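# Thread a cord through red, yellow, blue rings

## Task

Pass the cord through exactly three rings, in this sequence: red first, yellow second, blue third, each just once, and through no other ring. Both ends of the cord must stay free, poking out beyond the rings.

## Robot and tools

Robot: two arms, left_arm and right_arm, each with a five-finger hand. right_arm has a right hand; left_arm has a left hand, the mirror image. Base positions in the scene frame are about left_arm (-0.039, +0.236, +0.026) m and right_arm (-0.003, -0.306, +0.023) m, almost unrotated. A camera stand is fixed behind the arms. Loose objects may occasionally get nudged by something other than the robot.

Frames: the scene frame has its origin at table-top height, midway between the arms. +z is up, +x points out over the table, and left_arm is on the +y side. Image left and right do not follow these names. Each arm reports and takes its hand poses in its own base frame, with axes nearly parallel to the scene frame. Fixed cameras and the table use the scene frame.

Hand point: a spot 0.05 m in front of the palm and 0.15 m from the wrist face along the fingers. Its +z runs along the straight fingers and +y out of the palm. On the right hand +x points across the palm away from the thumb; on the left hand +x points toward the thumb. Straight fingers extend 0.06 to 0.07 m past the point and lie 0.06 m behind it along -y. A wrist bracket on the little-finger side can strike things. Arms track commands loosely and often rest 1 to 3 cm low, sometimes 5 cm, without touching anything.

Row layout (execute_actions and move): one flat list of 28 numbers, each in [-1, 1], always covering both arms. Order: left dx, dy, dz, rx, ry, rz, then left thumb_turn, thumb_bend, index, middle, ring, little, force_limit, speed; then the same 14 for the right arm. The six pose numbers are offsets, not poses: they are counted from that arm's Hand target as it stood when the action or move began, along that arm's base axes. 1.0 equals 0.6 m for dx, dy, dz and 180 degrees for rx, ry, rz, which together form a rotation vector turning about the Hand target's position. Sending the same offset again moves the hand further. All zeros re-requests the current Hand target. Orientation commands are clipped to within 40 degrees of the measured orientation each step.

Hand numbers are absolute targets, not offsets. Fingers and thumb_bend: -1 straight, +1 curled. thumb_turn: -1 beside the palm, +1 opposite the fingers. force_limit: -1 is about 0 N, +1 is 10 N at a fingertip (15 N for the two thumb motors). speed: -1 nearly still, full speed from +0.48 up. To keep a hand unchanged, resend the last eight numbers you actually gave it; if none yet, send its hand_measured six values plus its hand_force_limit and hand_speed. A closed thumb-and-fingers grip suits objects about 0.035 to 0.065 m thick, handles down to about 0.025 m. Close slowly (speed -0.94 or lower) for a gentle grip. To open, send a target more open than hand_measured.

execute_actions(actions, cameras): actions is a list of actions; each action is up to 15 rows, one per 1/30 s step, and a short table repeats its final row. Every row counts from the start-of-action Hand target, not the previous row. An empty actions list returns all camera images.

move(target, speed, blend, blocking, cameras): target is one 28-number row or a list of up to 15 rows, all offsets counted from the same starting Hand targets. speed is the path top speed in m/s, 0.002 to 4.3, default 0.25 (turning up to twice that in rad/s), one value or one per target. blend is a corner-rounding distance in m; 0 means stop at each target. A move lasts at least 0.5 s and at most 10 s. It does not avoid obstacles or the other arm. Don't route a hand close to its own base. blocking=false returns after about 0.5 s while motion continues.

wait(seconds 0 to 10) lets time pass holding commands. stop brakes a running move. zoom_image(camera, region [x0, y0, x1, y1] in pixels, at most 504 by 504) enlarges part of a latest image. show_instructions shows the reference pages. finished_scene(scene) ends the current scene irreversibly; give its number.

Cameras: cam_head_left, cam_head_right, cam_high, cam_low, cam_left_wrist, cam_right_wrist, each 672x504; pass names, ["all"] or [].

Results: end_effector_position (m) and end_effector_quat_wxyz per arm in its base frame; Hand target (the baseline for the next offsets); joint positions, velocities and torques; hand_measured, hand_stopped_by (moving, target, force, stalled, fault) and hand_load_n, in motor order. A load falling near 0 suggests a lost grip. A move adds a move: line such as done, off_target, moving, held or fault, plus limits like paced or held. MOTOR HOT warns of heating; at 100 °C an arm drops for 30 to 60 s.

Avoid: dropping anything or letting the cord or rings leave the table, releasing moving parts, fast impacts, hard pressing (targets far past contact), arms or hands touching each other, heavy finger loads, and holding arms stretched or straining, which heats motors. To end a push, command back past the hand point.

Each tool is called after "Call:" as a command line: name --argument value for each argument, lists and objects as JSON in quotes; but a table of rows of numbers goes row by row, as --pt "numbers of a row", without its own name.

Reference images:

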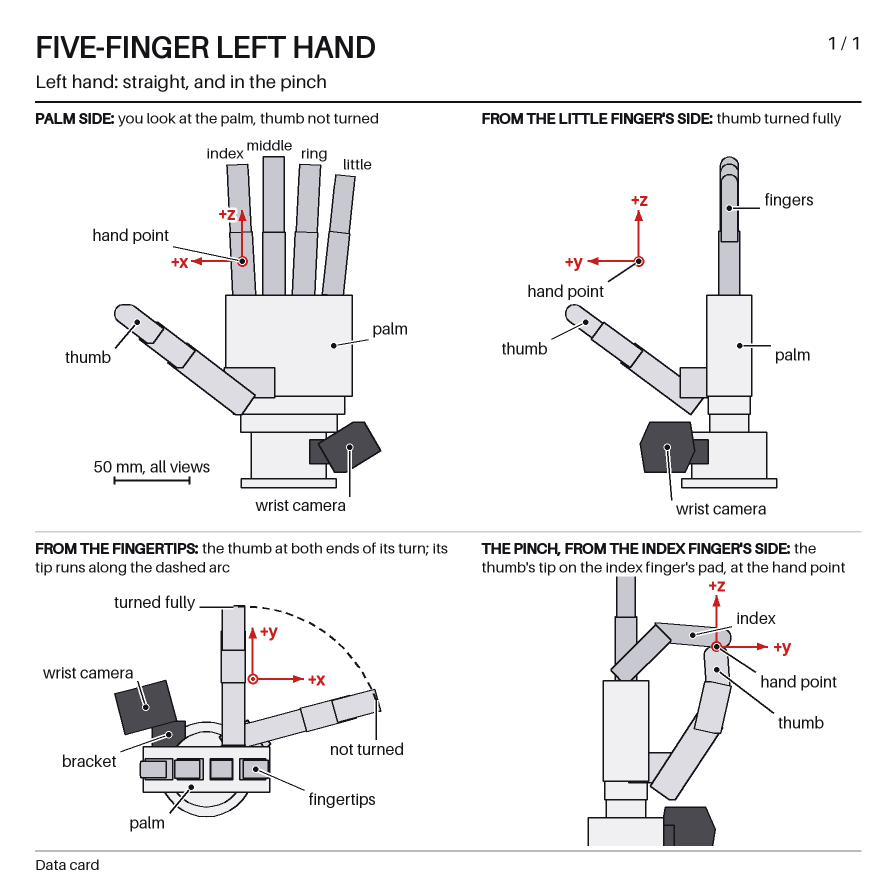

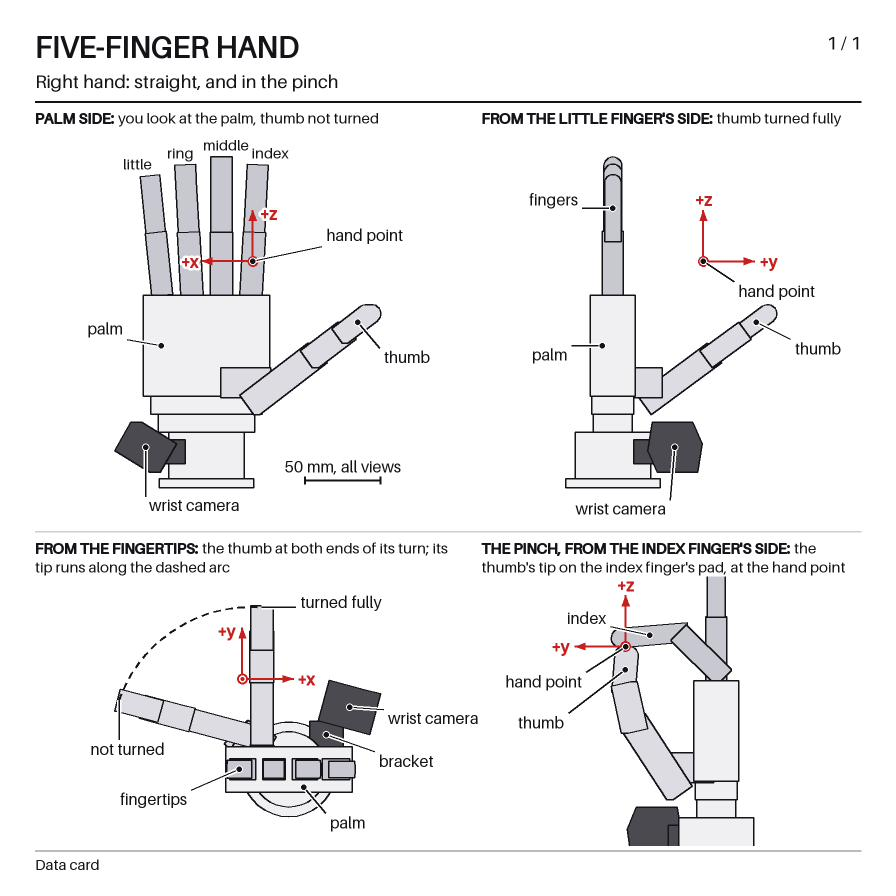

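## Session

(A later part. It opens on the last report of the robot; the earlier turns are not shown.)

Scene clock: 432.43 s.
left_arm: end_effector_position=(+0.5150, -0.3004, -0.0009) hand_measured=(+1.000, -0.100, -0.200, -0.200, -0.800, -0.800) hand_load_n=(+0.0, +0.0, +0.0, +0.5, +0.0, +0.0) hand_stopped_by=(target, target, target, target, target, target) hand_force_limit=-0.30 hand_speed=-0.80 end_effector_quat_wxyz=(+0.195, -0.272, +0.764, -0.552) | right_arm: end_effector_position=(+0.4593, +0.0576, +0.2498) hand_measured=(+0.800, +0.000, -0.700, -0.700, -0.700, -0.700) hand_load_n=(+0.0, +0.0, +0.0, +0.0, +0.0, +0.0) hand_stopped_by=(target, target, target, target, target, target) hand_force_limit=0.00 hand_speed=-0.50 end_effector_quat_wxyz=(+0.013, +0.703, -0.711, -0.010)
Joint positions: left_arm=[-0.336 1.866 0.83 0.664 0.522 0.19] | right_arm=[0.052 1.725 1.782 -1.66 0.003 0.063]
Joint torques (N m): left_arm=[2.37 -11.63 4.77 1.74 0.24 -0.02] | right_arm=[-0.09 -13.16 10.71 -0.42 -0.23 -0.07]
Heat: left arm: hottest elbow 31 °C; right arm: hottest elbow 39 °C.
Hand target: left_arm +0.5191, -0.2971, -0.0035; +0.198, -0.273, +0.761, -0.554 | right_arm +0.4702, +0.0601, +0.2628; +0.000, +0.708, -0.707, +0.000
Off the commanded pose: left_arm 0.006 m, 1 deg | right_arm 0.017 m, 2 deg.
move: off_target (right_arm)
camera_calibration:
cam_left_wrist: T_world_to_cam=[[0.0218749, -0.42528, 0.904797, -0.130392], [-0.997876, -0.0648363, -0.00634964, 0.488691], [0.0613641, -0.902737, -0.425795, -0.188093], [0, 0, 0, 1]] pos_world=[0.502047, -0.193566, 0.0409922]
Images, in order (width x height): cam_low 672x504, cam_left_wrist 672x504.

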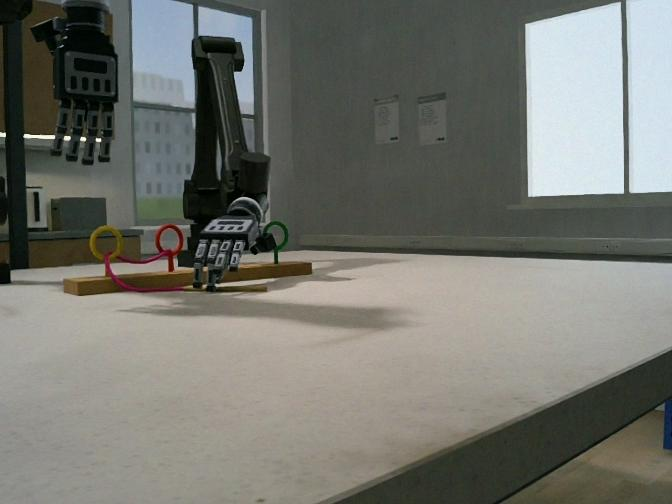

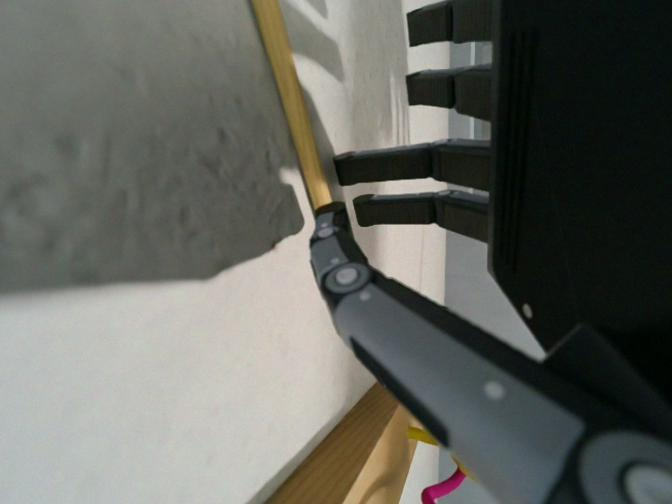

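Call:
move --target '[0,0,0,0,0,0,1,-0.1,0.35,0.35,-0.8,-0.8,-0.3,-0.88,0,0,0,0,0,0,0.8,0,-0.7,-0.7,-0.7,-0.7,0.0,-0.5]' --speed 0.04 --cameras '["cam_left_wrist","cam_low"]'

Call:
zoom_image --camera "cam_low" --region '[170, 210, 270, 310]'

Call:
zoom_image --camera "cam_left_wrist" --region '[200, 140, 440, 380]'

Scene clock: 435.67 s.
left_arm: end_effector_position=(+0.5154, -0.3007, -0.0001) hand_measured=(+1.000, -0.100, +0.254, +0.244, -0.800, -0.800) hand_load_n=(-2.5, +1.5, +2.5, +6.5, +0.0, +0.0) hand_stopped_by=(target, target, force, force, target, target) hand_force_limit=-0.30 hand_speed=-0.88 end_effector_quat_wxyz=(+0.196, -0.271, +0.763, -0.553) | right_arm: end_effector_position=(+0.4593, +0.0576, +0.2498) hand_measured=(+0.800, +0.000, -0.700, -0.700, -0.700, -0.700) hand_load_n=(+0.0, +0.0, +0.0, +0.0, +0.0, +0.0) hand_stopped_by=(target, target, target, target, target, target) hand_force_limit=0.00 hand_speed=-0.50 end_effector_quat_wxyz=(+0.013, +0.703, -0.711, -0.010)
Joint positions: left_arm=[-0.336 1.866 0.83 0.668 0.522 0.19] | right_arm=[0.052 1.725 1.782 -1.66 0.003 0.063]
Joint torques (N m): left_arm=[2.32 -11.58 4.75 1.58 0.22 -0.02] | right_arm=[0.03 -13.39 10.74 -0.38 -0.21 -0.09]
Heat: left arm: hottest elbow 31 °C; right arm: hottest elbow 39 °C.
Hand target: left_arm +0.5191, -0.2971, -0.0035; +0.198, -0.273, +0.761, -0.554 | right_arm +0.4702, +0.0601, +0.2628; +0.000, +0.708, -0.707, +0.000
Off the commanded pose: left_arm 0.006 m, 0 deg | right_arm 0.017 m, 2 deg.
move: off_target (right_arm)
camera_calibration:
cam_left_wrist: T_world_to_cam=[[0.0183825, -0.42394, 0.905504, -0.12904], [-0.997897, -0.064088, -0.00974663, 0.489284], [0.062164, -0.90342, -0.424226, -0.188639], [0, 0, 0, 1]] pos_world=[0.502354, -0.193768, 0.0415893]
Images, in order (width x height): cam_low 672x504, cam_left_wrist 672x504.

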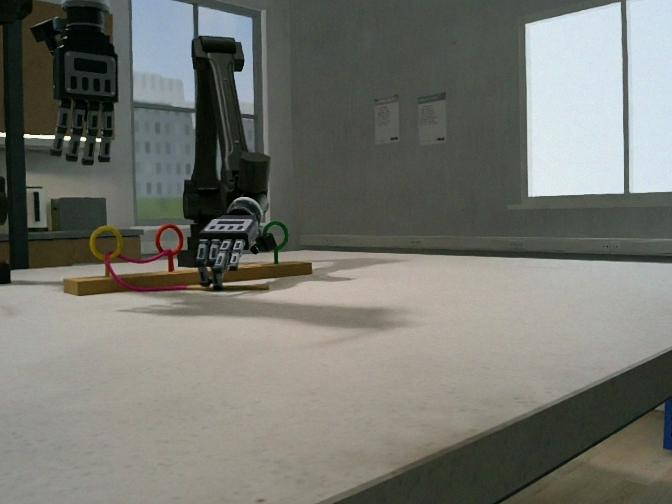

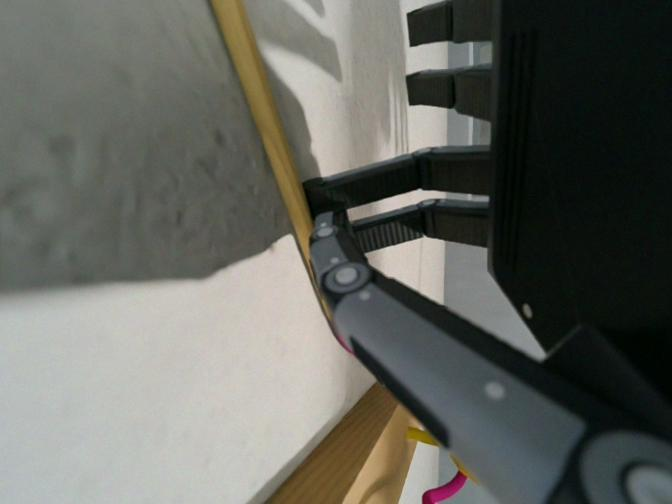

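Scaled by 5.040 from the camera's 672x504 image, which has a finer 960x720 frame.

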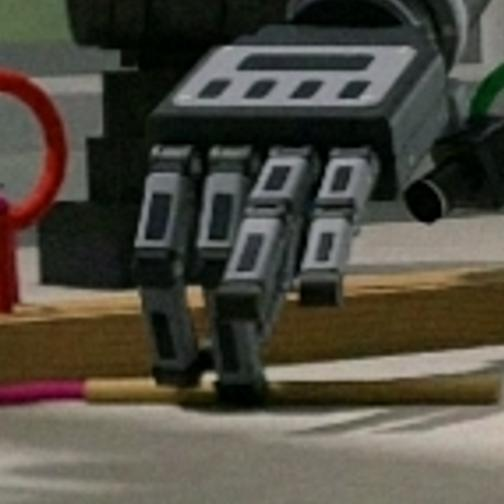

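Scaled by 2.100 from the camera's 672x504 image, which has a finer 960x720 frame.

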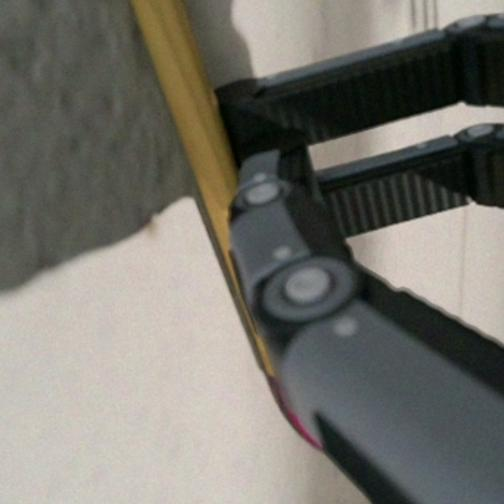

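Call:
move --target '[0,0,0,0,0,0,1,-0.15,-0.2,-0.2,-0.8,-0.8,-0.3,-0.5,0,0,0,0,0,0,0.8,0,-0.7,-0.7,-0.7,-0.7,0.0,-0.5]' --speed 0.04 --cameras '["cam_left_wrist","cam_low"]'

Call:
zoom_image --camera "cam_left_wrist" --region '[200, 140, 440, 380]'

Scene clock: 438.03 s.
left_arm: end_effector_position=(+0.5154, -0.3007, -0.0001) hand_measured=(+1.000, -0.150, -0.200, -0.200, -0.800, -0.800) hand_load_n=(+0.0, +0.0, +0.0, +0.0, +0.0, +0.0) hand_stopped_by=(target, target, target, target, target, target) hand_force_limit=-0.30 hand_speed=-0.50 end_effector_quat_wxyz=(+0.196, -0.271, +0.763, -0.553) | right_arm: end_effector_position=(+0.4593, +0.0576, +0.2498) hand_measured=(+0.800, +0.000, -0.700, -0.700, -0.700, -0.700) hand_load_n=(+0.0, +0.0, +0.0, +0.0, +0.0, +0.0) hand_stopped_by=(target, target, target, target, target, target) hand_force_limit=0.00 hand_speed=-0.50 end_effector_quat_wxyz=(+0.013, +0.703, -0.711, -0.010)
Joint positions: left_arm=[-0.336 1.866 0.83 0.668 0.522 0.19] | right_arm=[0.052 1.725 1.782 -1.66 0.003 0.063]
Joint torques (N m): left_arm=[2.32 -11.63 4.75 1.61 0.21 -0.02] | right_arm=[-0.15 -13.16 10.76 -0.5 -0.22 -0.05]
Heat: left arm: hottest elbow 30 °C; right arm: hottest elbow 39 °C.
Hand target: left_arm +0.5191, -0.2970, -0.0035; +0.198, -0.273, +0.761, -0.554 | right_arm +0.4702, +0.0601, +0.2628; +0.000, +0.708, -0.707, +0.000
Off the commanded pose: left_arm 0.006 m, 0 deg | right_arm 0.017 m, 2 deg.
move: off_target (right_arm)
camera_calibration:
cam_left_wrist: T_world_to_cam=[[0.0183825, -0.42394, 0.905504, -0.12904], [-0.997897, -0.064088, -0.00974663, 0.489284], [0.062164, -0.90342, -0.424226, -0.188639], [0, 0, 0, 1]] pos_world=[0.502354, -0.193768, 0.0415893]
Images, in order (width x height): cam_low 672x504, cam_left_wrist 672x504.

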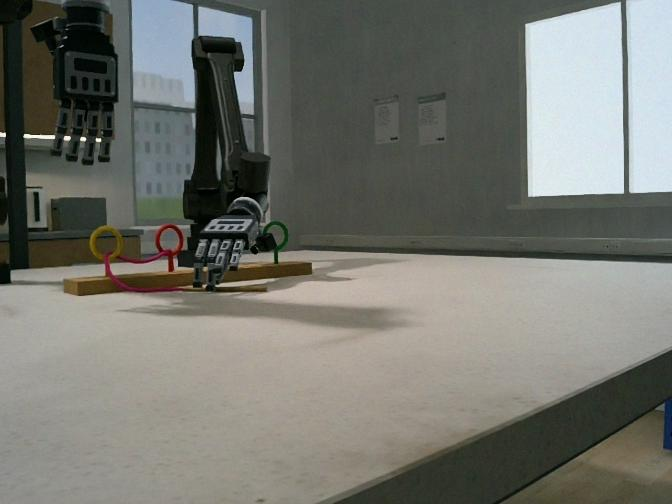

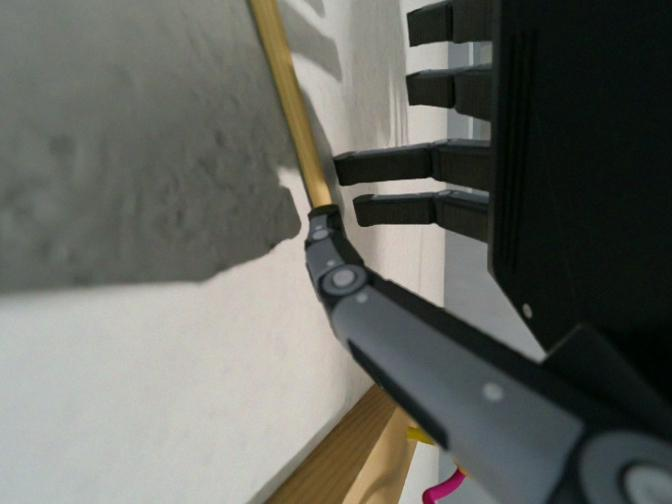

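Scaled by 2.100 from the camera's 672x504 image, which has a finer 960x720 frame.

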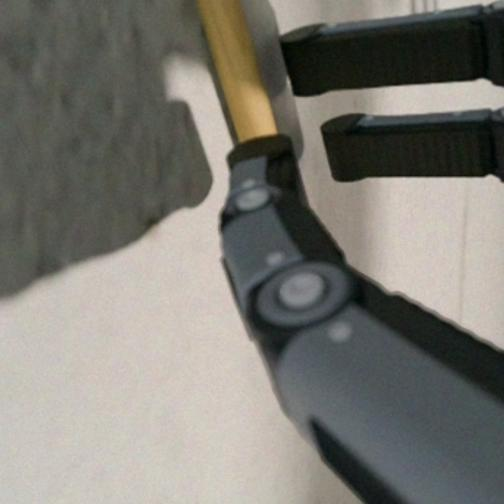

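Call:
move --target '[0,0,-0.012,0,0,0,1,-0.15,-0.2,-0.2,-0.8,-0.8,-0.3,-0.5,0,0,0,0,0,0,0.8,0,-0.7,-0.7,-0.7,-0.7,0.0,-0.5]' --speed 0.03 --cameras '["cam_left_wrist","cam_low"]'

Call:
zoom_image --camera "cam_left_wrist" --region '[200, 140, 440, 380]'

Call:
zoom_image --camera "cam_low" --region '[170, 210, 270, 310]'

Scene clock: 440.70 s.
left_arm: end_effector_position=(+0.5163, -0.3012, -0.0033) hand_measured=(+1.000, -0.150, -0.200, -0.200, -0.800, -0.800) hand_load_n=(+0.0, +0.0, -0.5, +0.0, +0.0, +0.0) hand_stopped_by=(target, target, target, target, target, target) hand_force_limit=-0.30 hand_speed=-0.50 end_effector_quat_wxyz=(+0.198, -0.269, +0.762, -0.555) | right_arm: end_effector_position=(+0.4593, +0.0576, +0.2498) hand_measured=(+0.800, +0.000, -0.700, -0.700, -0.700, -0.700) hand_load_n=(-0.5, +0.0, +0.0, +0.0, +0.0, +0.0) hand_stopped_by=(target, target, target, target, target, target) hand_force_limit=0.00 hand_speed=-0.50 end_effector_quat_wxyz=(+0.013, +0.703, -0.711, -0.010)
Joint positions: left_arm=[-0.336 1.878 0.83 0.686 0.524 0.19] | right_arm=[0.052 1.725 1.782 -1.66 0.003 0.063]
Joint torques (N m): left_arm=[2.32 -11.05 4.63 1.63 0.18 -0.02] | right_arm=[-0.09 -12.98 10.74 -0.42 -0.22 -0.09]
Heat: left arm: hottest elbow 30 °C; right arm: hottest elbow 39 °C.
Hand target: left_arm +0.5191, -0.2971, -0.0107; +0.198, -0.273, +0.761, -0.554 | right_arm +0.4702, +0.0601, +0.2628; +0.000, +0.708, -0.707, +0.000
Off the commanded pose: left_arm 0.009 m, 1 deg | right_arm 0.017 m, 2 deg.
move: off_target (right_arm)
camera_calibration:
cam_left_wrist: T_world_to_cam=[[0.0124963, -0.421582, 0.906704, -0.122545], [-0.997887, -0.0630821, -0.0155777, 0.490351], [0.0637641, -0.904593, -0.421479, -0.191625], [0, 0, 0, 1]] pos_world=[0.503065, -0.194073, 0.0379845]
Images, in order (width x height): cam_low 672x504, cam_left_wrist 672x504.

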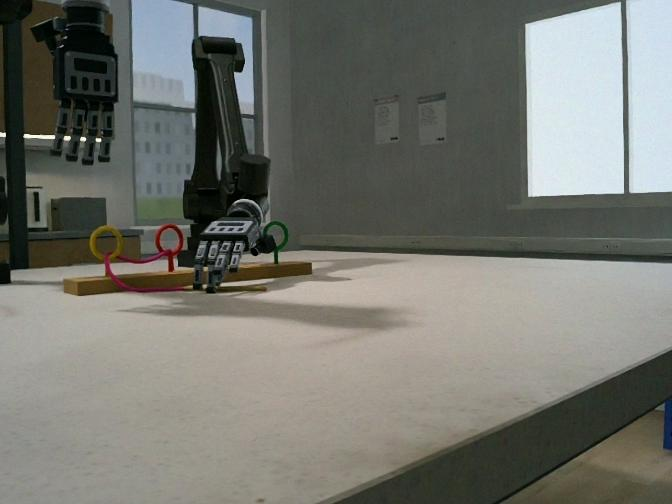

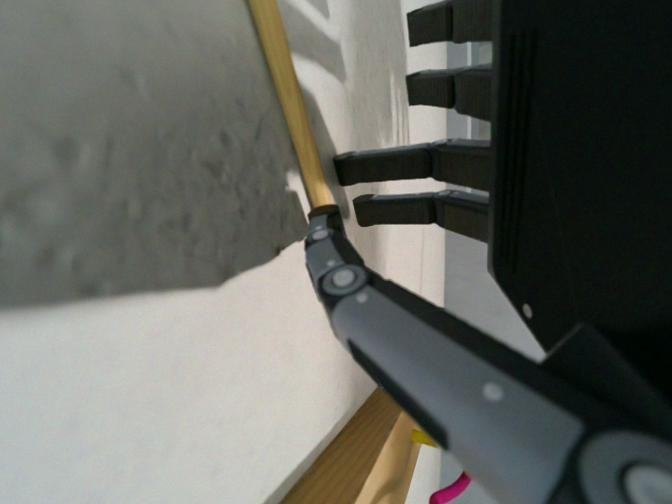

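Scaled by 2.100 from the camera's 672x504 image, which has a finer 960x720 frame.

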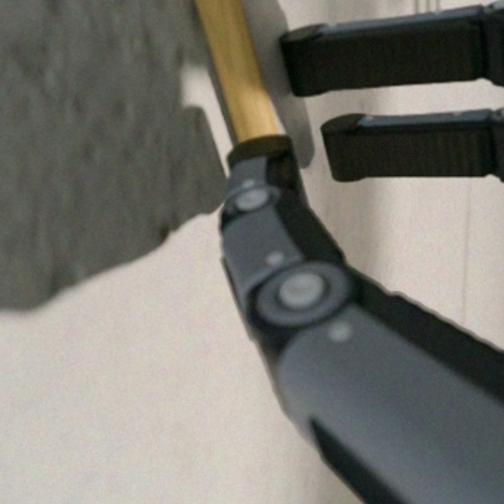

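Scaled by 5.040 from the camera's 672x504 image, which has a finer 960x720 frame.

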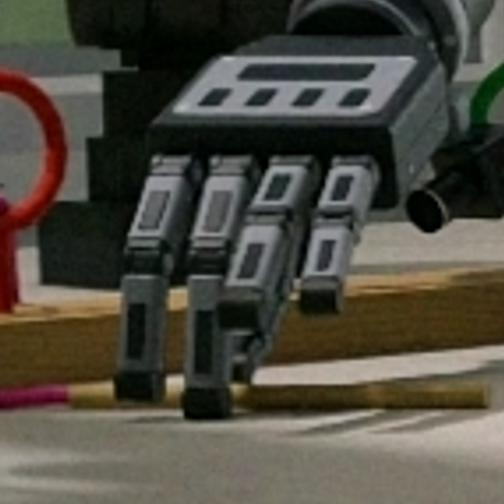

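Call:
move --target '[0,0,-0.006,0,0,0,1,-0.15,0.1,0.1,-0.8,-0.8,-0.3,-0.85,0,0,0,0,0,0,0.8,0,-0.7,-0.7,-0.7,-0.7,0.0,-0.5]' --speed 0.03 --cameras '["cam_left_wrist","cam_low"]'

Call:
zoom_image --camera "cam_left_wrist" --region '[200, 140, 440, 380]'

Scene clock: 443.93 s.
left_arm: end_effector_position=(+0.5183, -0.3019, -0.0013) hand_measured=(+1.000, -0.150, +0.100, +0.100, -0.800, -0.800) hand_load_n=(+0.0, +0.0, +0.0, +0.5, +0.0, +0.0) hand_stopped_by=(target, target, target, target, target, target) hand_force_limit=-0.30 hand_speed=-0.85 end_effector_quat_wxyz=(+0.202, -0.265, +0.759, -0.559) | right_arm: end_effector_position=(+0.4593, +0.0576, +0.2498) hand_measured=(+0.800, +0.000, -0.700, -0.700, -0.700, -0.700) hand_load_n=(+0.0, +0.0, +0.0, +0.0, +0.0, +0.0) hand_stopped_by=(target, target, target, target, target, target) hand_force_limit=0.00 hand_speed=-0.50 end_effector_quat_wxyz=(+0.013, +0.703, -0.711, -0.010)
Joint positions: left_arm=[-0.336 1.881 0.83 0.704 0.524 0.19] | right_arm=[0.052 1.725 1.782 -1.66 0.003 0.063]
Joint torques (N m): left_arm=[2.26 -10.7 4.6 1.33 0.16 -0.03] | right_arm=[0.03 -13.33 10.7 -0.44 -0.19 -0.07]
Heat: left arm: hottest elbow 30 °C; right arm: hottest elbow 39 °C.
Hand target: left_arm +0.5192, -0.2970, -0.0142; +0.198, -0.273, +0.761, -0.554 | right_arm +0.4702, +0.0601, +0.2628; +0.000, +0.708, -0.707, +0.000
Off the commanded pose: left_arm 0.014 m, 1 deg | right_arm 0.017 m, 2 deg.
move: off_target (left_arm, right_arm)
camera_calibration:
cam_left_wrist: T_world_to_cam=[[-0.000593775, -0.417072, 0.908873, -0.116549], [-0.997563, -0.0631641, -0.029637, 0.492236], [0.0697689, -0.906676, -0.416018, -0.195289], [0, 0, 0, 1]] pos_world=[0.504593, -0.194582, 0.039273]
Images, in order (width x height): cam_low 672x504, cam_left_wrist 672x504.

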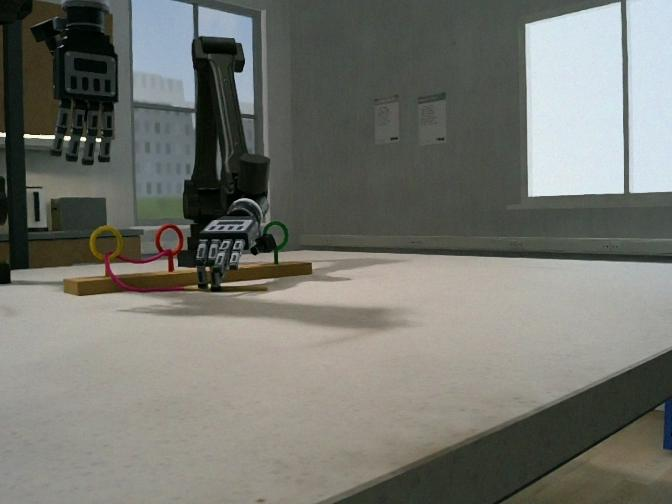

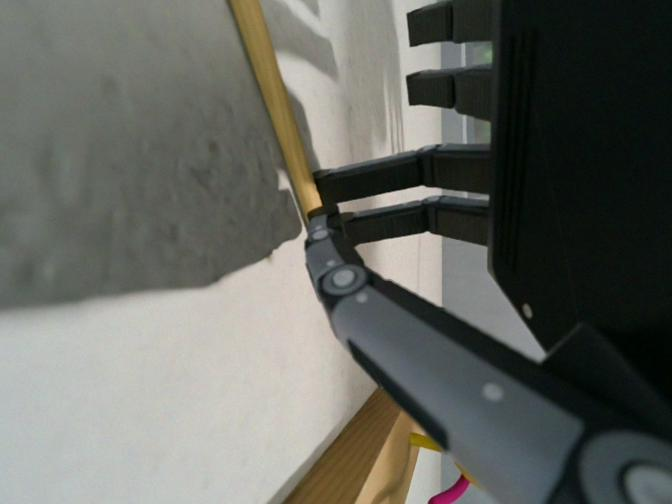

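Scaled by 2.100 from the camera's 672x504 image, which has a finer 960x720 frame.

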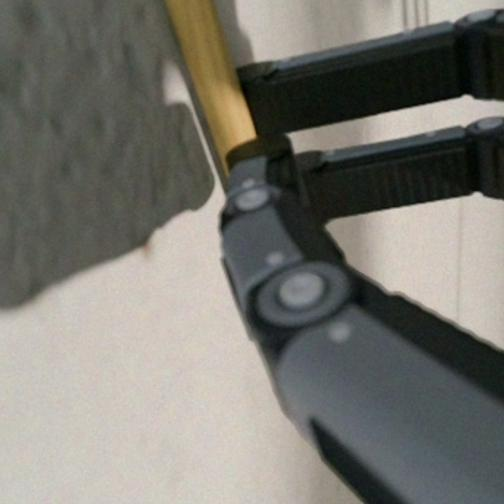

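Call:
move --target '[0,0,0.06,-0.043,-0.0353,0,1,-0.1,-0.2,-0.2,-0.8,-0.8,-0.3,-0.6,0,0,0,0,0,0,0.8,0,-0.7,-0.7,-0.7,-0.7,0.0,-0.5]' --speed 0.1 --cameras '["cam_left_wrist","cam_low"]'

Call:
zoom_image --camera "cam_low" --region '[170, 190, 290, 310]'

Scene clock: 458.20 s.
left_arm: end_effector_position=(+0.5168, -0.3008, +0.0254) hand_measured=(+1.000, -0.100, -0.200, -0.200, -0.800, -0.800) hand_load_n=(+0.0, +0.0, +0.5, +0.0, +0.0, +0.0) hand_stopped_by=(target, target, target, target, target, target) hand_force_limit=-0.30 hand_speed=-0.60 end_effector_quat_wxyz=(+0.222, -0.249, +0.713, -0.616) | right_arm: end_effector_position=(+0.4593, +0.0576, +0.2498) hand_measured=(+0.800, +0.000, -0.700, -0.700, -0.700, -0.700) hand_load_n=(+0.0, +0.0, +0.0, +0.0, +0.0, +0.0) hand_stopped_by=(target, target, target, target, target, target) hand_force_limit=0.00 hand_speed=-0.50 end_effector_quat_wxyz=(+0.013, +0.703, -0.711, -0.010)
Joint positions: left_arm=[-0.316 1.891 0.776 0.946 0.567 0.101] | right_arm=[0.052 1.725 1.782 -1.66 0.003 0.063]
Joint torques (N m): left_arm=[2.32 -11.28 4.21 1.74 0.17 -0.11] | right_arm=[0.32 -13.51 10.81 -0.4 -0.22 -0.07]
Heat: left arm: hottest shoulder 29 °C; right arm: hottest elbow 40 °C.
Hand target: left_arm +0.5191, -0.2971, +0.0217; +0.221, -0.255, +0.710, -0.618 | right_arm +0.4702, +0.0601, +0.2628; +0.000, +0.708, -0.707, +0.000
Off the commanded pose: left_arm 0.006 m, 1 deg | right_arm 0.017 m, 2 deg.
move: off_target (right_arm)
camera_calibration:
cam_left_wrist: T_world_to_cam=[[-0.0913011, -0.303479, 0.948454, -0.0603289], [-0.990517, -0.0705191, -0.117914, 0.487911], [0.102669, -0.950225, -0.294163, -0.216283], [0, 0, 0, 1]] pos_world=[0.499981, -0.189419, 0.0511284]
Images, in order (width x height): cam_low 672x504, cam_left_wrist 672x504.

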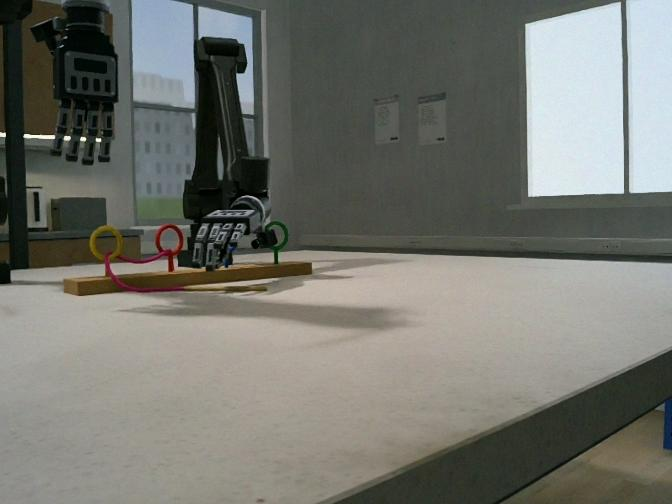

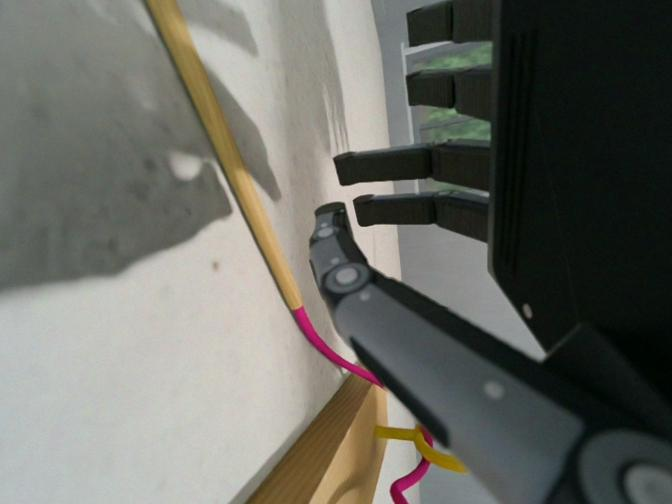

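Scaled by 4.200 from the camera's 672x504 image, which has a finer 960x720 frame.

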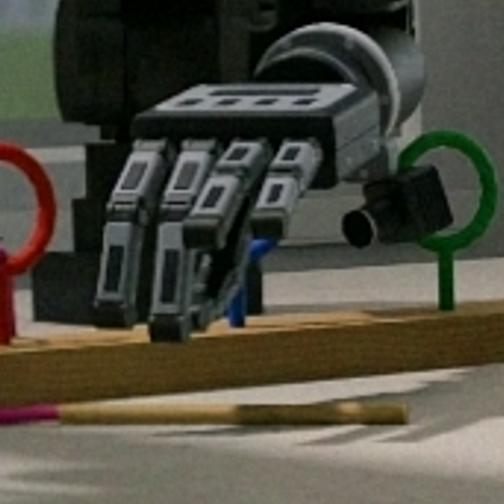

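Call:
move --target '[-0.0045,0.0073,-0.045,0,0,0,1,-0.1,-0.2,-0.2,-0.8,-0.8,-0.3,-0.6,0,0,0,0,0,0,0.8,0,-0.7,-0.7,-0.7,-0.7,0.0,-0.5]' --speed 0.05 --cameras '["cam_left_wrist","cam_low"]'

Call:
zoom_image --camera "cam_low" --region '[170, 210, 270, 310]'

Call:
zoom_image --camera "cam_left_wrist" --region '[200, 140, 440, 380]'

Scene clock: 463.27 s.
left_arm: end_effector_position=(+0.5148, -0.2976, +0.0024) hand_measured=(+1.000, -0.100, -0.200, -0.200, -0.800, -0.800) hand_load_n=(+0.0, +0.0, +0.0, +0.0, +0.0, +0.0) hand_stopped_by=(target, target, target, target, target, target) hand_force_limit=-0.30 hand_speed=-0.60 end_effector_quat_wxyz=(+0.223, -0.248, +0.712, -0.618) | right_arm: end_effector_position=(+0.4593, +0.0576, +0.2498) hand_measured=(+0.800, +0.000, -0.700, -0.700, -0.700, -0.700) hand_load_n=(+0.0, +0.0, +0.0, +0.0, +0.0, +0.0) hand_stopped_by=(target, target, target, target, target, target) hand_force_limit=0.00 hand_speed=-0.50 end_effector_quat_wxyz=(+0.013, +0.703, -0.711, -0.010)
Joint positions: left_arm=[-0.31 1.958 0.77 1.026 0.574 0.1] | right_arm=[0.052 1.725 1.782 -1.66 0.003 0.063]
Joint torques (N m): left_arm=[2.49 -10.93 3.77 1.69 0.17 -0.11] | right_arm=[0.03 -13.39 10.67 -0.57 -0.22 -0.06]
Heat: left arm: hottest shoulder 29 °C; right arm: hottest elbow 40 °C.
Hand target: left_arm +0.5165, -0.2928, -0.0051; +0.221, -0.255, +0.710, -0.618 | right_arm +0.4702, +0.0601, +0.2628; +0.000, +0.708, -0.707, +0.000
Off the commanded pose: left_arm 0.009 m, 1 deg | right_arm 0.017 m, 2 deg.
move: off_target (right_arm)
camera_calibration:
cam_left_wrist: T_world_to_cam=[[-0.0965694, -0.299973, 0.949047, -0.0339703], [-0.989954, -0.0699842, -0.122852, 0.483258], [0.103271, -0.951377, -0.290201, -0.220476], [0, 0, 0, 1]] pos_world=[0.497891, -0.186126, 0.0276263]
Images, in order (width x height): cam_low 672x504, cam_left_wrist 672x504.

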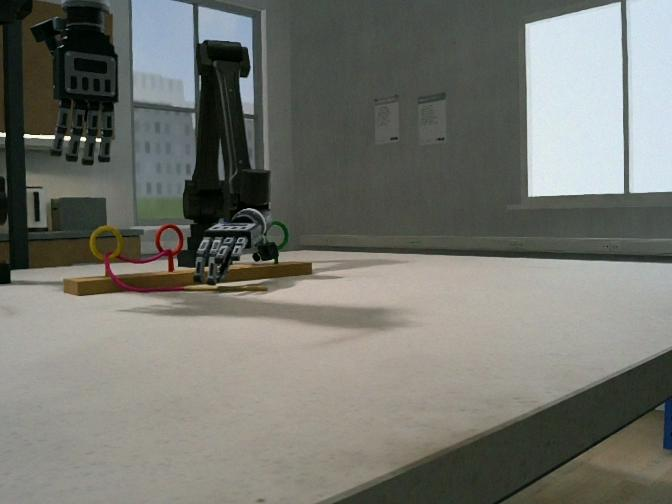

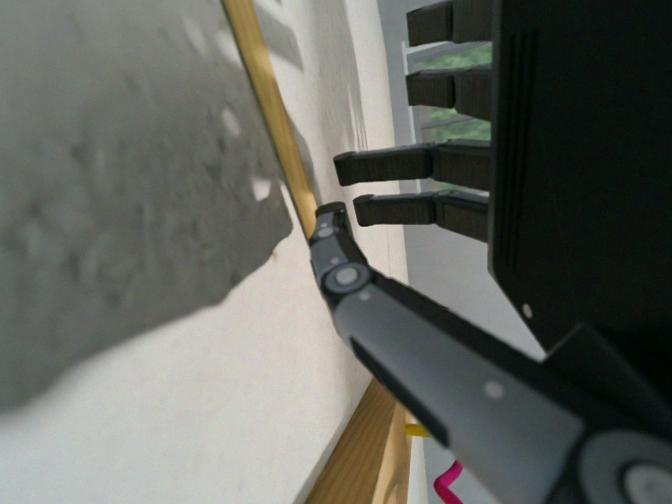

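Scaled by 5.040 from the camera's 672x504 image, which has a finer 960x720 frame.

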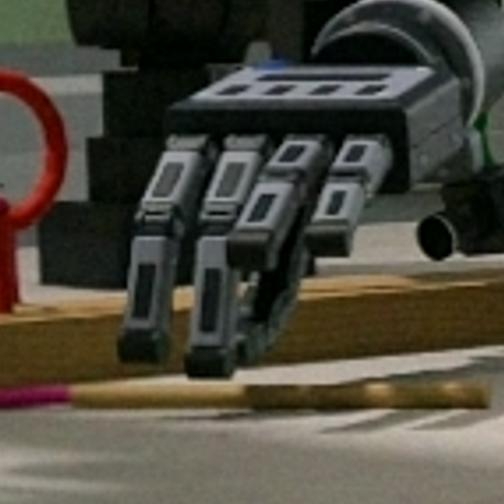

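Scaled by 2.100 from the camera's 672x504 image, which has a finer 960x720 frame.

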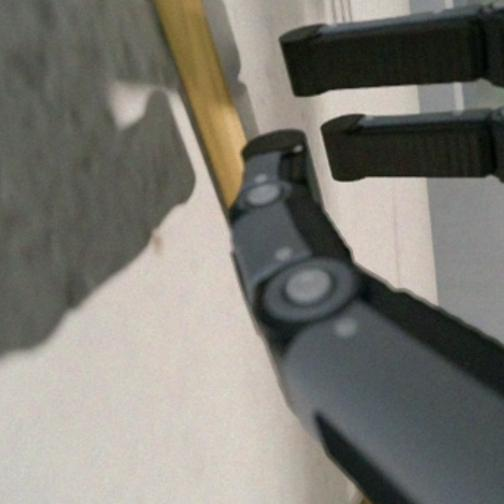

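Call:
move --target '[-0.001,0.002,-0.013,0,0,0,1,-0.12,-0.2,-0.2,-0.8,-0.8,-0.3,-0.6,0,0,0,0,0,0,0.8,0,-0.7,-0.7,-0.7,-0.7,0.0,-0.5]' --speed 0.03 --cameras '["cam_left_wrist","cam_low"]'

Call:
zoom_image --camera "cam_low" --region '[170, 210, 270, 310]'

Call:
zoom_image --camera "cam_left_wrist" --region '[200, 140, 440, 380]'

Scene clock: 465.63 s.
left_arm: end_effector_position=(+0.5161, -0.2983, +0.0052) hand_measured=(+1.000, -0.120, -0.200, -0.200, -0.800, -0.800) hand_load_n=(+0.0, +0.0, +0.0, +0.0, +0.0, +0.0) hand_stopped_by=(target, target, target, target, target, target) hand_force_limit=-0.30 hand_speed=-0.60 end_effector_quat_wxyz=(+0.228, -0.242, +0.708, -0.623) | right_arm: end_effector_position=(+0.4593, +0.0576, +0.2498) hand_measured=(+0.800, +0.000, -0.700, -0.700, -0.700, -0.700) hand_load_n=(+0.0, +0.0, +0.0, +0.0, +0.0, +0.0) hand_stopped_by=(target, target, target, target, target, target) hand_force_limit=0.00 hand_speed=-0.50 end_effector_quat_wxyz=(+0.013, +0.703, -0.711, -0.010)
Joint positions: left_arm=[-0.31 1.962 0.77 1.049 0.576 0.1] | right_arm=[0.052 1.725 1.782 -1.66 0.003 0.063]
Joint torques (N m): left_arm=[2.73 -9.47 3.63 1.68 0.15 -0.1] | right_arm=[0.21 -13.45 10.84 -0.53 -0.24 -0.08]
Heat: left arm: hottest shoulder 29 °C; right arm: hottest elbow 40 °C.
Hand target: left_arm +0.5159, -0.2916, -0.0129; +0.221, -0.255, +0.710, -0.618 | right_arm +0.4702, +0.0601, +0.2628; +0.000, +0.708, -0.707, +0.000
Off the commanded pose: left_arm 0.019 m, 2 deg | right_arm 0.017 m, 2 deg.
move: off_target (left_arm, right_arm)
camera_calibration:
cam_left_wrist: T_world_to_cam=[[-0.114614, -0.293851, 0.948955, -0.0255636], [-0.987651, -0.0690005, -0.140655, 0.484125], [0.10681, -0.953358, -0.282314, -0.222928], [0, 0, 0, 1]] pos_world=[0.499027, -0.186637, 0.0294175]
Images, in order (width x height): cam_low 672x504, cam_left_wrist 672x504.

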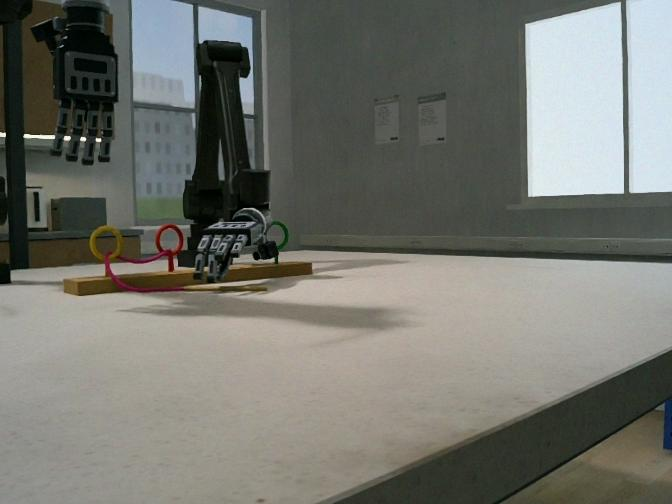

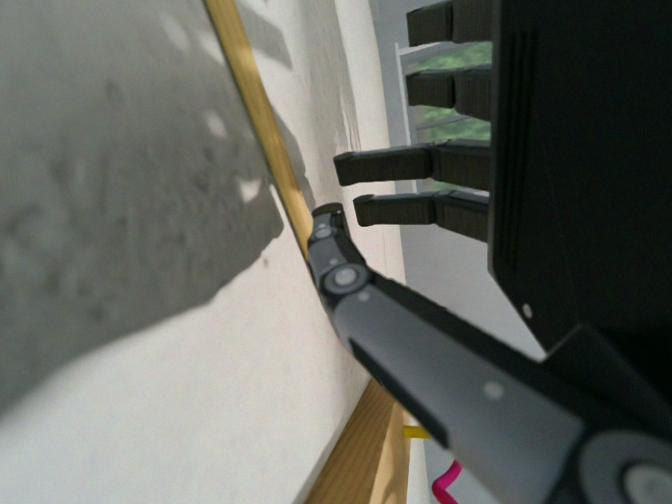

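Scaled by 5.040 from the camera's 672x504 image, which has a finer 960x720 frame.

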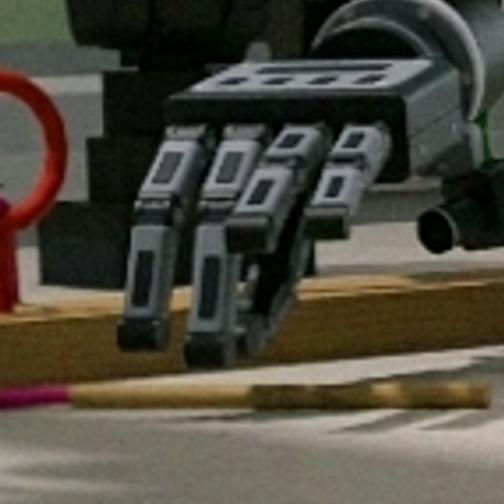

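Scaled by 2.100 from the camera's 672x504 image, which has a finer 960x720 frame.

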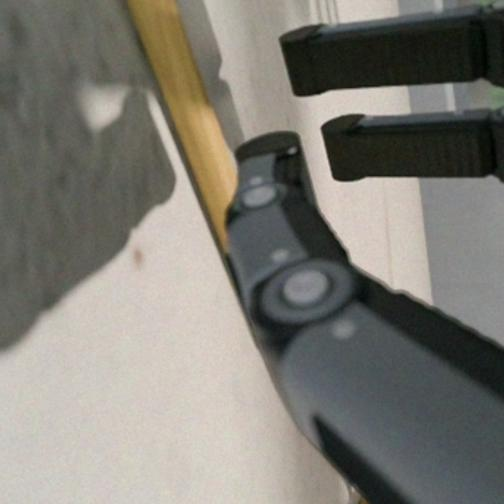

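Call:
move --pt "0 0 0.04 0.0258 0.0212 0 1 -0.22 -0.2 -0.2 -0.8 -0.8 -0.3 -0.6 0 0 0 0 0 0 0.8 0 -0.7 -0.7 -0.7 -0.7 0.0 -0.5" --pt "0 0.0 0.0117 0.0258 0.0212 0 1 -0.22 -0.2 -0.2 -0.8 -0.8 -0.3 -0.6 0 0 0 0 0 0 0.8 0 -0.7 -0.7 -0.7 -0.7 0.0 -0.5" --speed 0.06 --cameras '["cam_left_wrist","cam_low"]'

Call:
zoom_image --camera "cam_low" --region '[170, 210, 270, 310]'

Call:
zoom_image --camera "cam_left_wrist" --region '[200, 140, 440, 380]'

Scene clock: 474.77 s.
left_arm: end_effector_position=(+0.5049, -0.2896, -0.0050) hand_measured=(+1.000, -0.220, -0.200, -0.200, -0.800, -0.800) hand_load_n=(+0.0, +0.0, +0.0, +0.0, +0.0, +0.0) hand_stopped_by=(target, target, target, target, target, target) hand_force_limit=-0.30 hand_speed=-0.60 end_effector_quat_wxyz=(+0.198, -0.274, +0.743, -0.578) | right_arm: end_effector_position=(+0.4593, +0.0576, +0.2498) hand_measured=(+0.800, +0.000, -0.700, -0.700, -0.700, -0.700) hand_load_n=(+0.0, +0.0, +0.0, +0.0, +0.0, +0.0) hand_stopped_by=(target, target, target, target, target, target) hand_force_limit=0.00 hand_speed=-0.50 end_effector_quat_wxyz=(+0.013, +0.703, -0.711, -0.010)
Joint positions: left_arm=[-0.31 1.892 0.77 0.819 0.558 0.14] | right_arm=[0.052 1.725 1.782 -1.66 0.003 0.063]
Joint torques (N m): left_arm=[1.55 -10.7 5.83 1.57 -0.03 0.13] | right_arm=[-0.38 -13.74 10.71 -0.47 -0.2 -0.08]
Heat: left arm: hottest shoulder 29 °C; right arm: hottest elbow 40 °C.
Hand target: left_arm +0.5160, -0.2916, -0.0059; +0.208, -0.266, +0.741, -0.580 | right_arm +0.4702, +0.0601, +0.2628; +0.000, +0.708, -0.707, +0.000
Off the commanded pose: left_arm 0.011 m, 1 deg | right_arm 0.017 m, 2 deg.
move: off_target (left_arm, right_arm)
camera_calibration:
cam_left_wrist: T_world_to_cam=[[0.00208529, -0.367237, 0.930125, -0.0949685], [-0.997023, -0.0724538, -0.0263713, 0.47655], [0.0770756, -0.927301, -0.366295, -0.19416], [0, 0, 0, 1]] pos_world=[0.490294, -0.180393, 0.0297801]
Images, in order (width x height): cam_low 672x504, cam_left_wrist 672x504.

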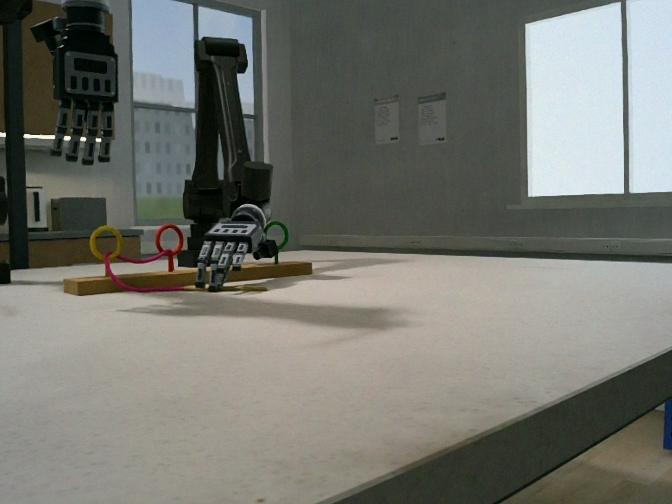

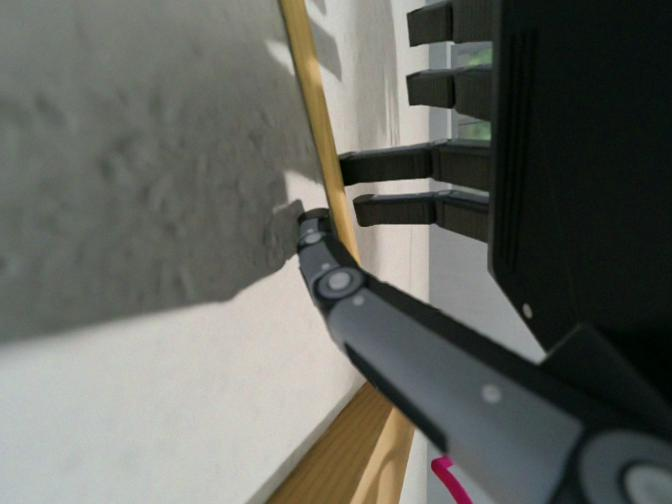

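Scaled by 5.040 from the camera's 672x504 image, which has a finer 960x720 frame.

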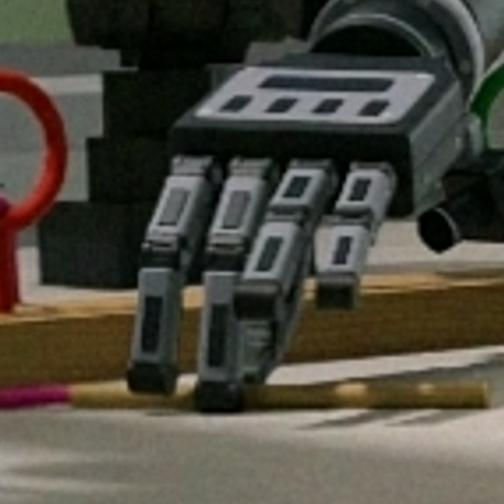

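Scaled by 2.100 from the camera's 672x504 image, which has a finer 960x720 frame.

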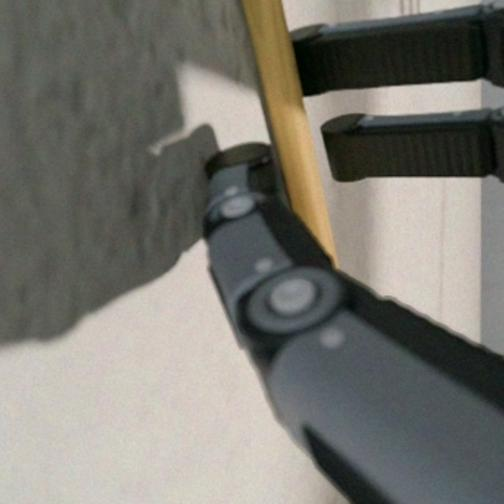

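Call:
move --target '[0,0,0,0,0,0,1,-0.22,0.1,0.1,-0.8,-0.8,-0.3,-0.85,0,0,0,0,0,0,0.8,0,-0.7,-0.7,-0.7,-0.7,0.0,-0.5]' --speed 0.03 --cameras '["cam_left_wrist","cam_low"]'

Call:
zoom_image --camera "cam_left_wrist" --region '[200, 140, 440, 380]'

Scene clock: 477.83 s.
left_arm: end_effector_position=(+0.5082, -0.2907, -0.0018) hand_measured=(+1.000, -0.220, +0.100, +0.100, -0.800, -0.800) hand_load_n=(+0.5, +0.0, +0.0, +1.0, +0.0, +0.0) hand_stopped_by=(target, target, target, target, target, target) hand_force_limit=-0.30 hand_speed=-0.85 end_effector_quat_wxyz=(+0.201, -0.271, +0.741, -0.581) | right_arm: end_effector_position=(+0.4593, +0.0576, +0.2498) hand_measured=(+0.800, +0.000, -0.700, -0.700, -0.700, -0.700) hand_load_n=(+0.0, +0.0, +0.0, +0.0, +0.0, +0.0) hand_stopped_by=(target, target, target, target, target, target) hand_force_limit=0.00 hand_speed=-0.50 end_effector_quat_wxyz=(+0.013, +0.703, -0.711, -0.010)
Joint positions: left_arm=[-0.31 1.893 0.775 0.827 0.558 0.14] | right_arm=[0.052 1.725 1.782 -1.66 0.003 0.063]
Joint torques (N m): left_arm=[1.55 -10.7 5.48 1.32 -0.03 0.13] | right_arm=[0.26 -13.68 10.86 -0.47 -0.23 -0.08]
Heat: left arm: hottest shoulder 29 °C; right arm: hottest elbow 41 °C.
Hand target: left_arm +0.5159, -0.2916, -0.0061; +0.208, -0.266, +0.741, -0.580 | right_arm +0.4702, +0.0601, +0.2628; +0.000, +0.708, -0.707, +0.000
Off the commanded pose: left_arm 0.009 m, 1 deg | right_arm 0.017 m, 2 deg.
move: off_target (right_arm)
camera_calibration:
cam_left_wrist: T_world_to_cam=[[-0.00873582, -0.363784, 0.931442, -0.0917985], [-0.996652, -0.0725523, -0.0376835, 0.479532], [0.081287, -0.928653, -0.361933, -0.196732], [0, 0, 0, 1]] pos_world=[0.493117, -0.1813, 0.0323716]
Images, in order (width x height): cam_low 672x504, cam_left_wrist 672x504.

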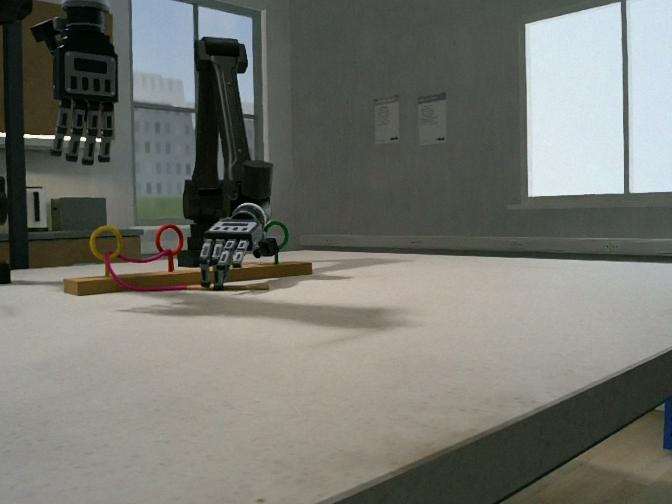

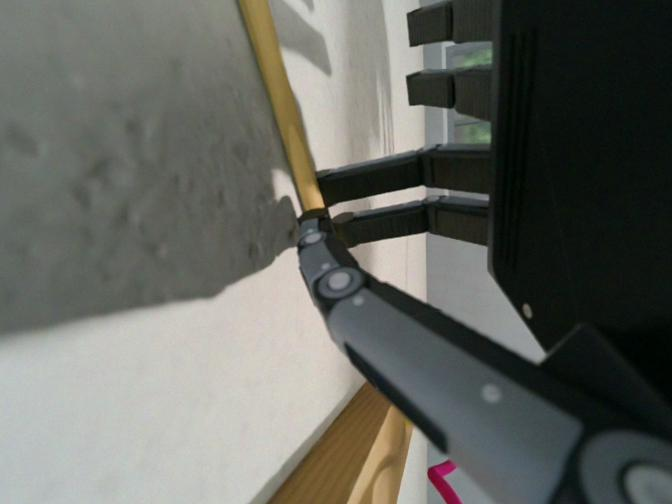

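Scaled by 2.100 from the camera's 672x504 image, which has a finer 960x720 frame.

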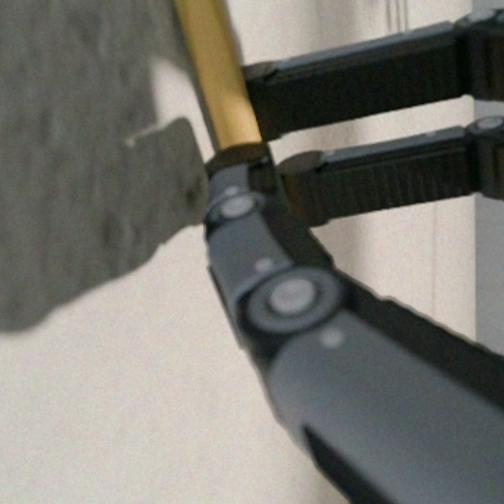

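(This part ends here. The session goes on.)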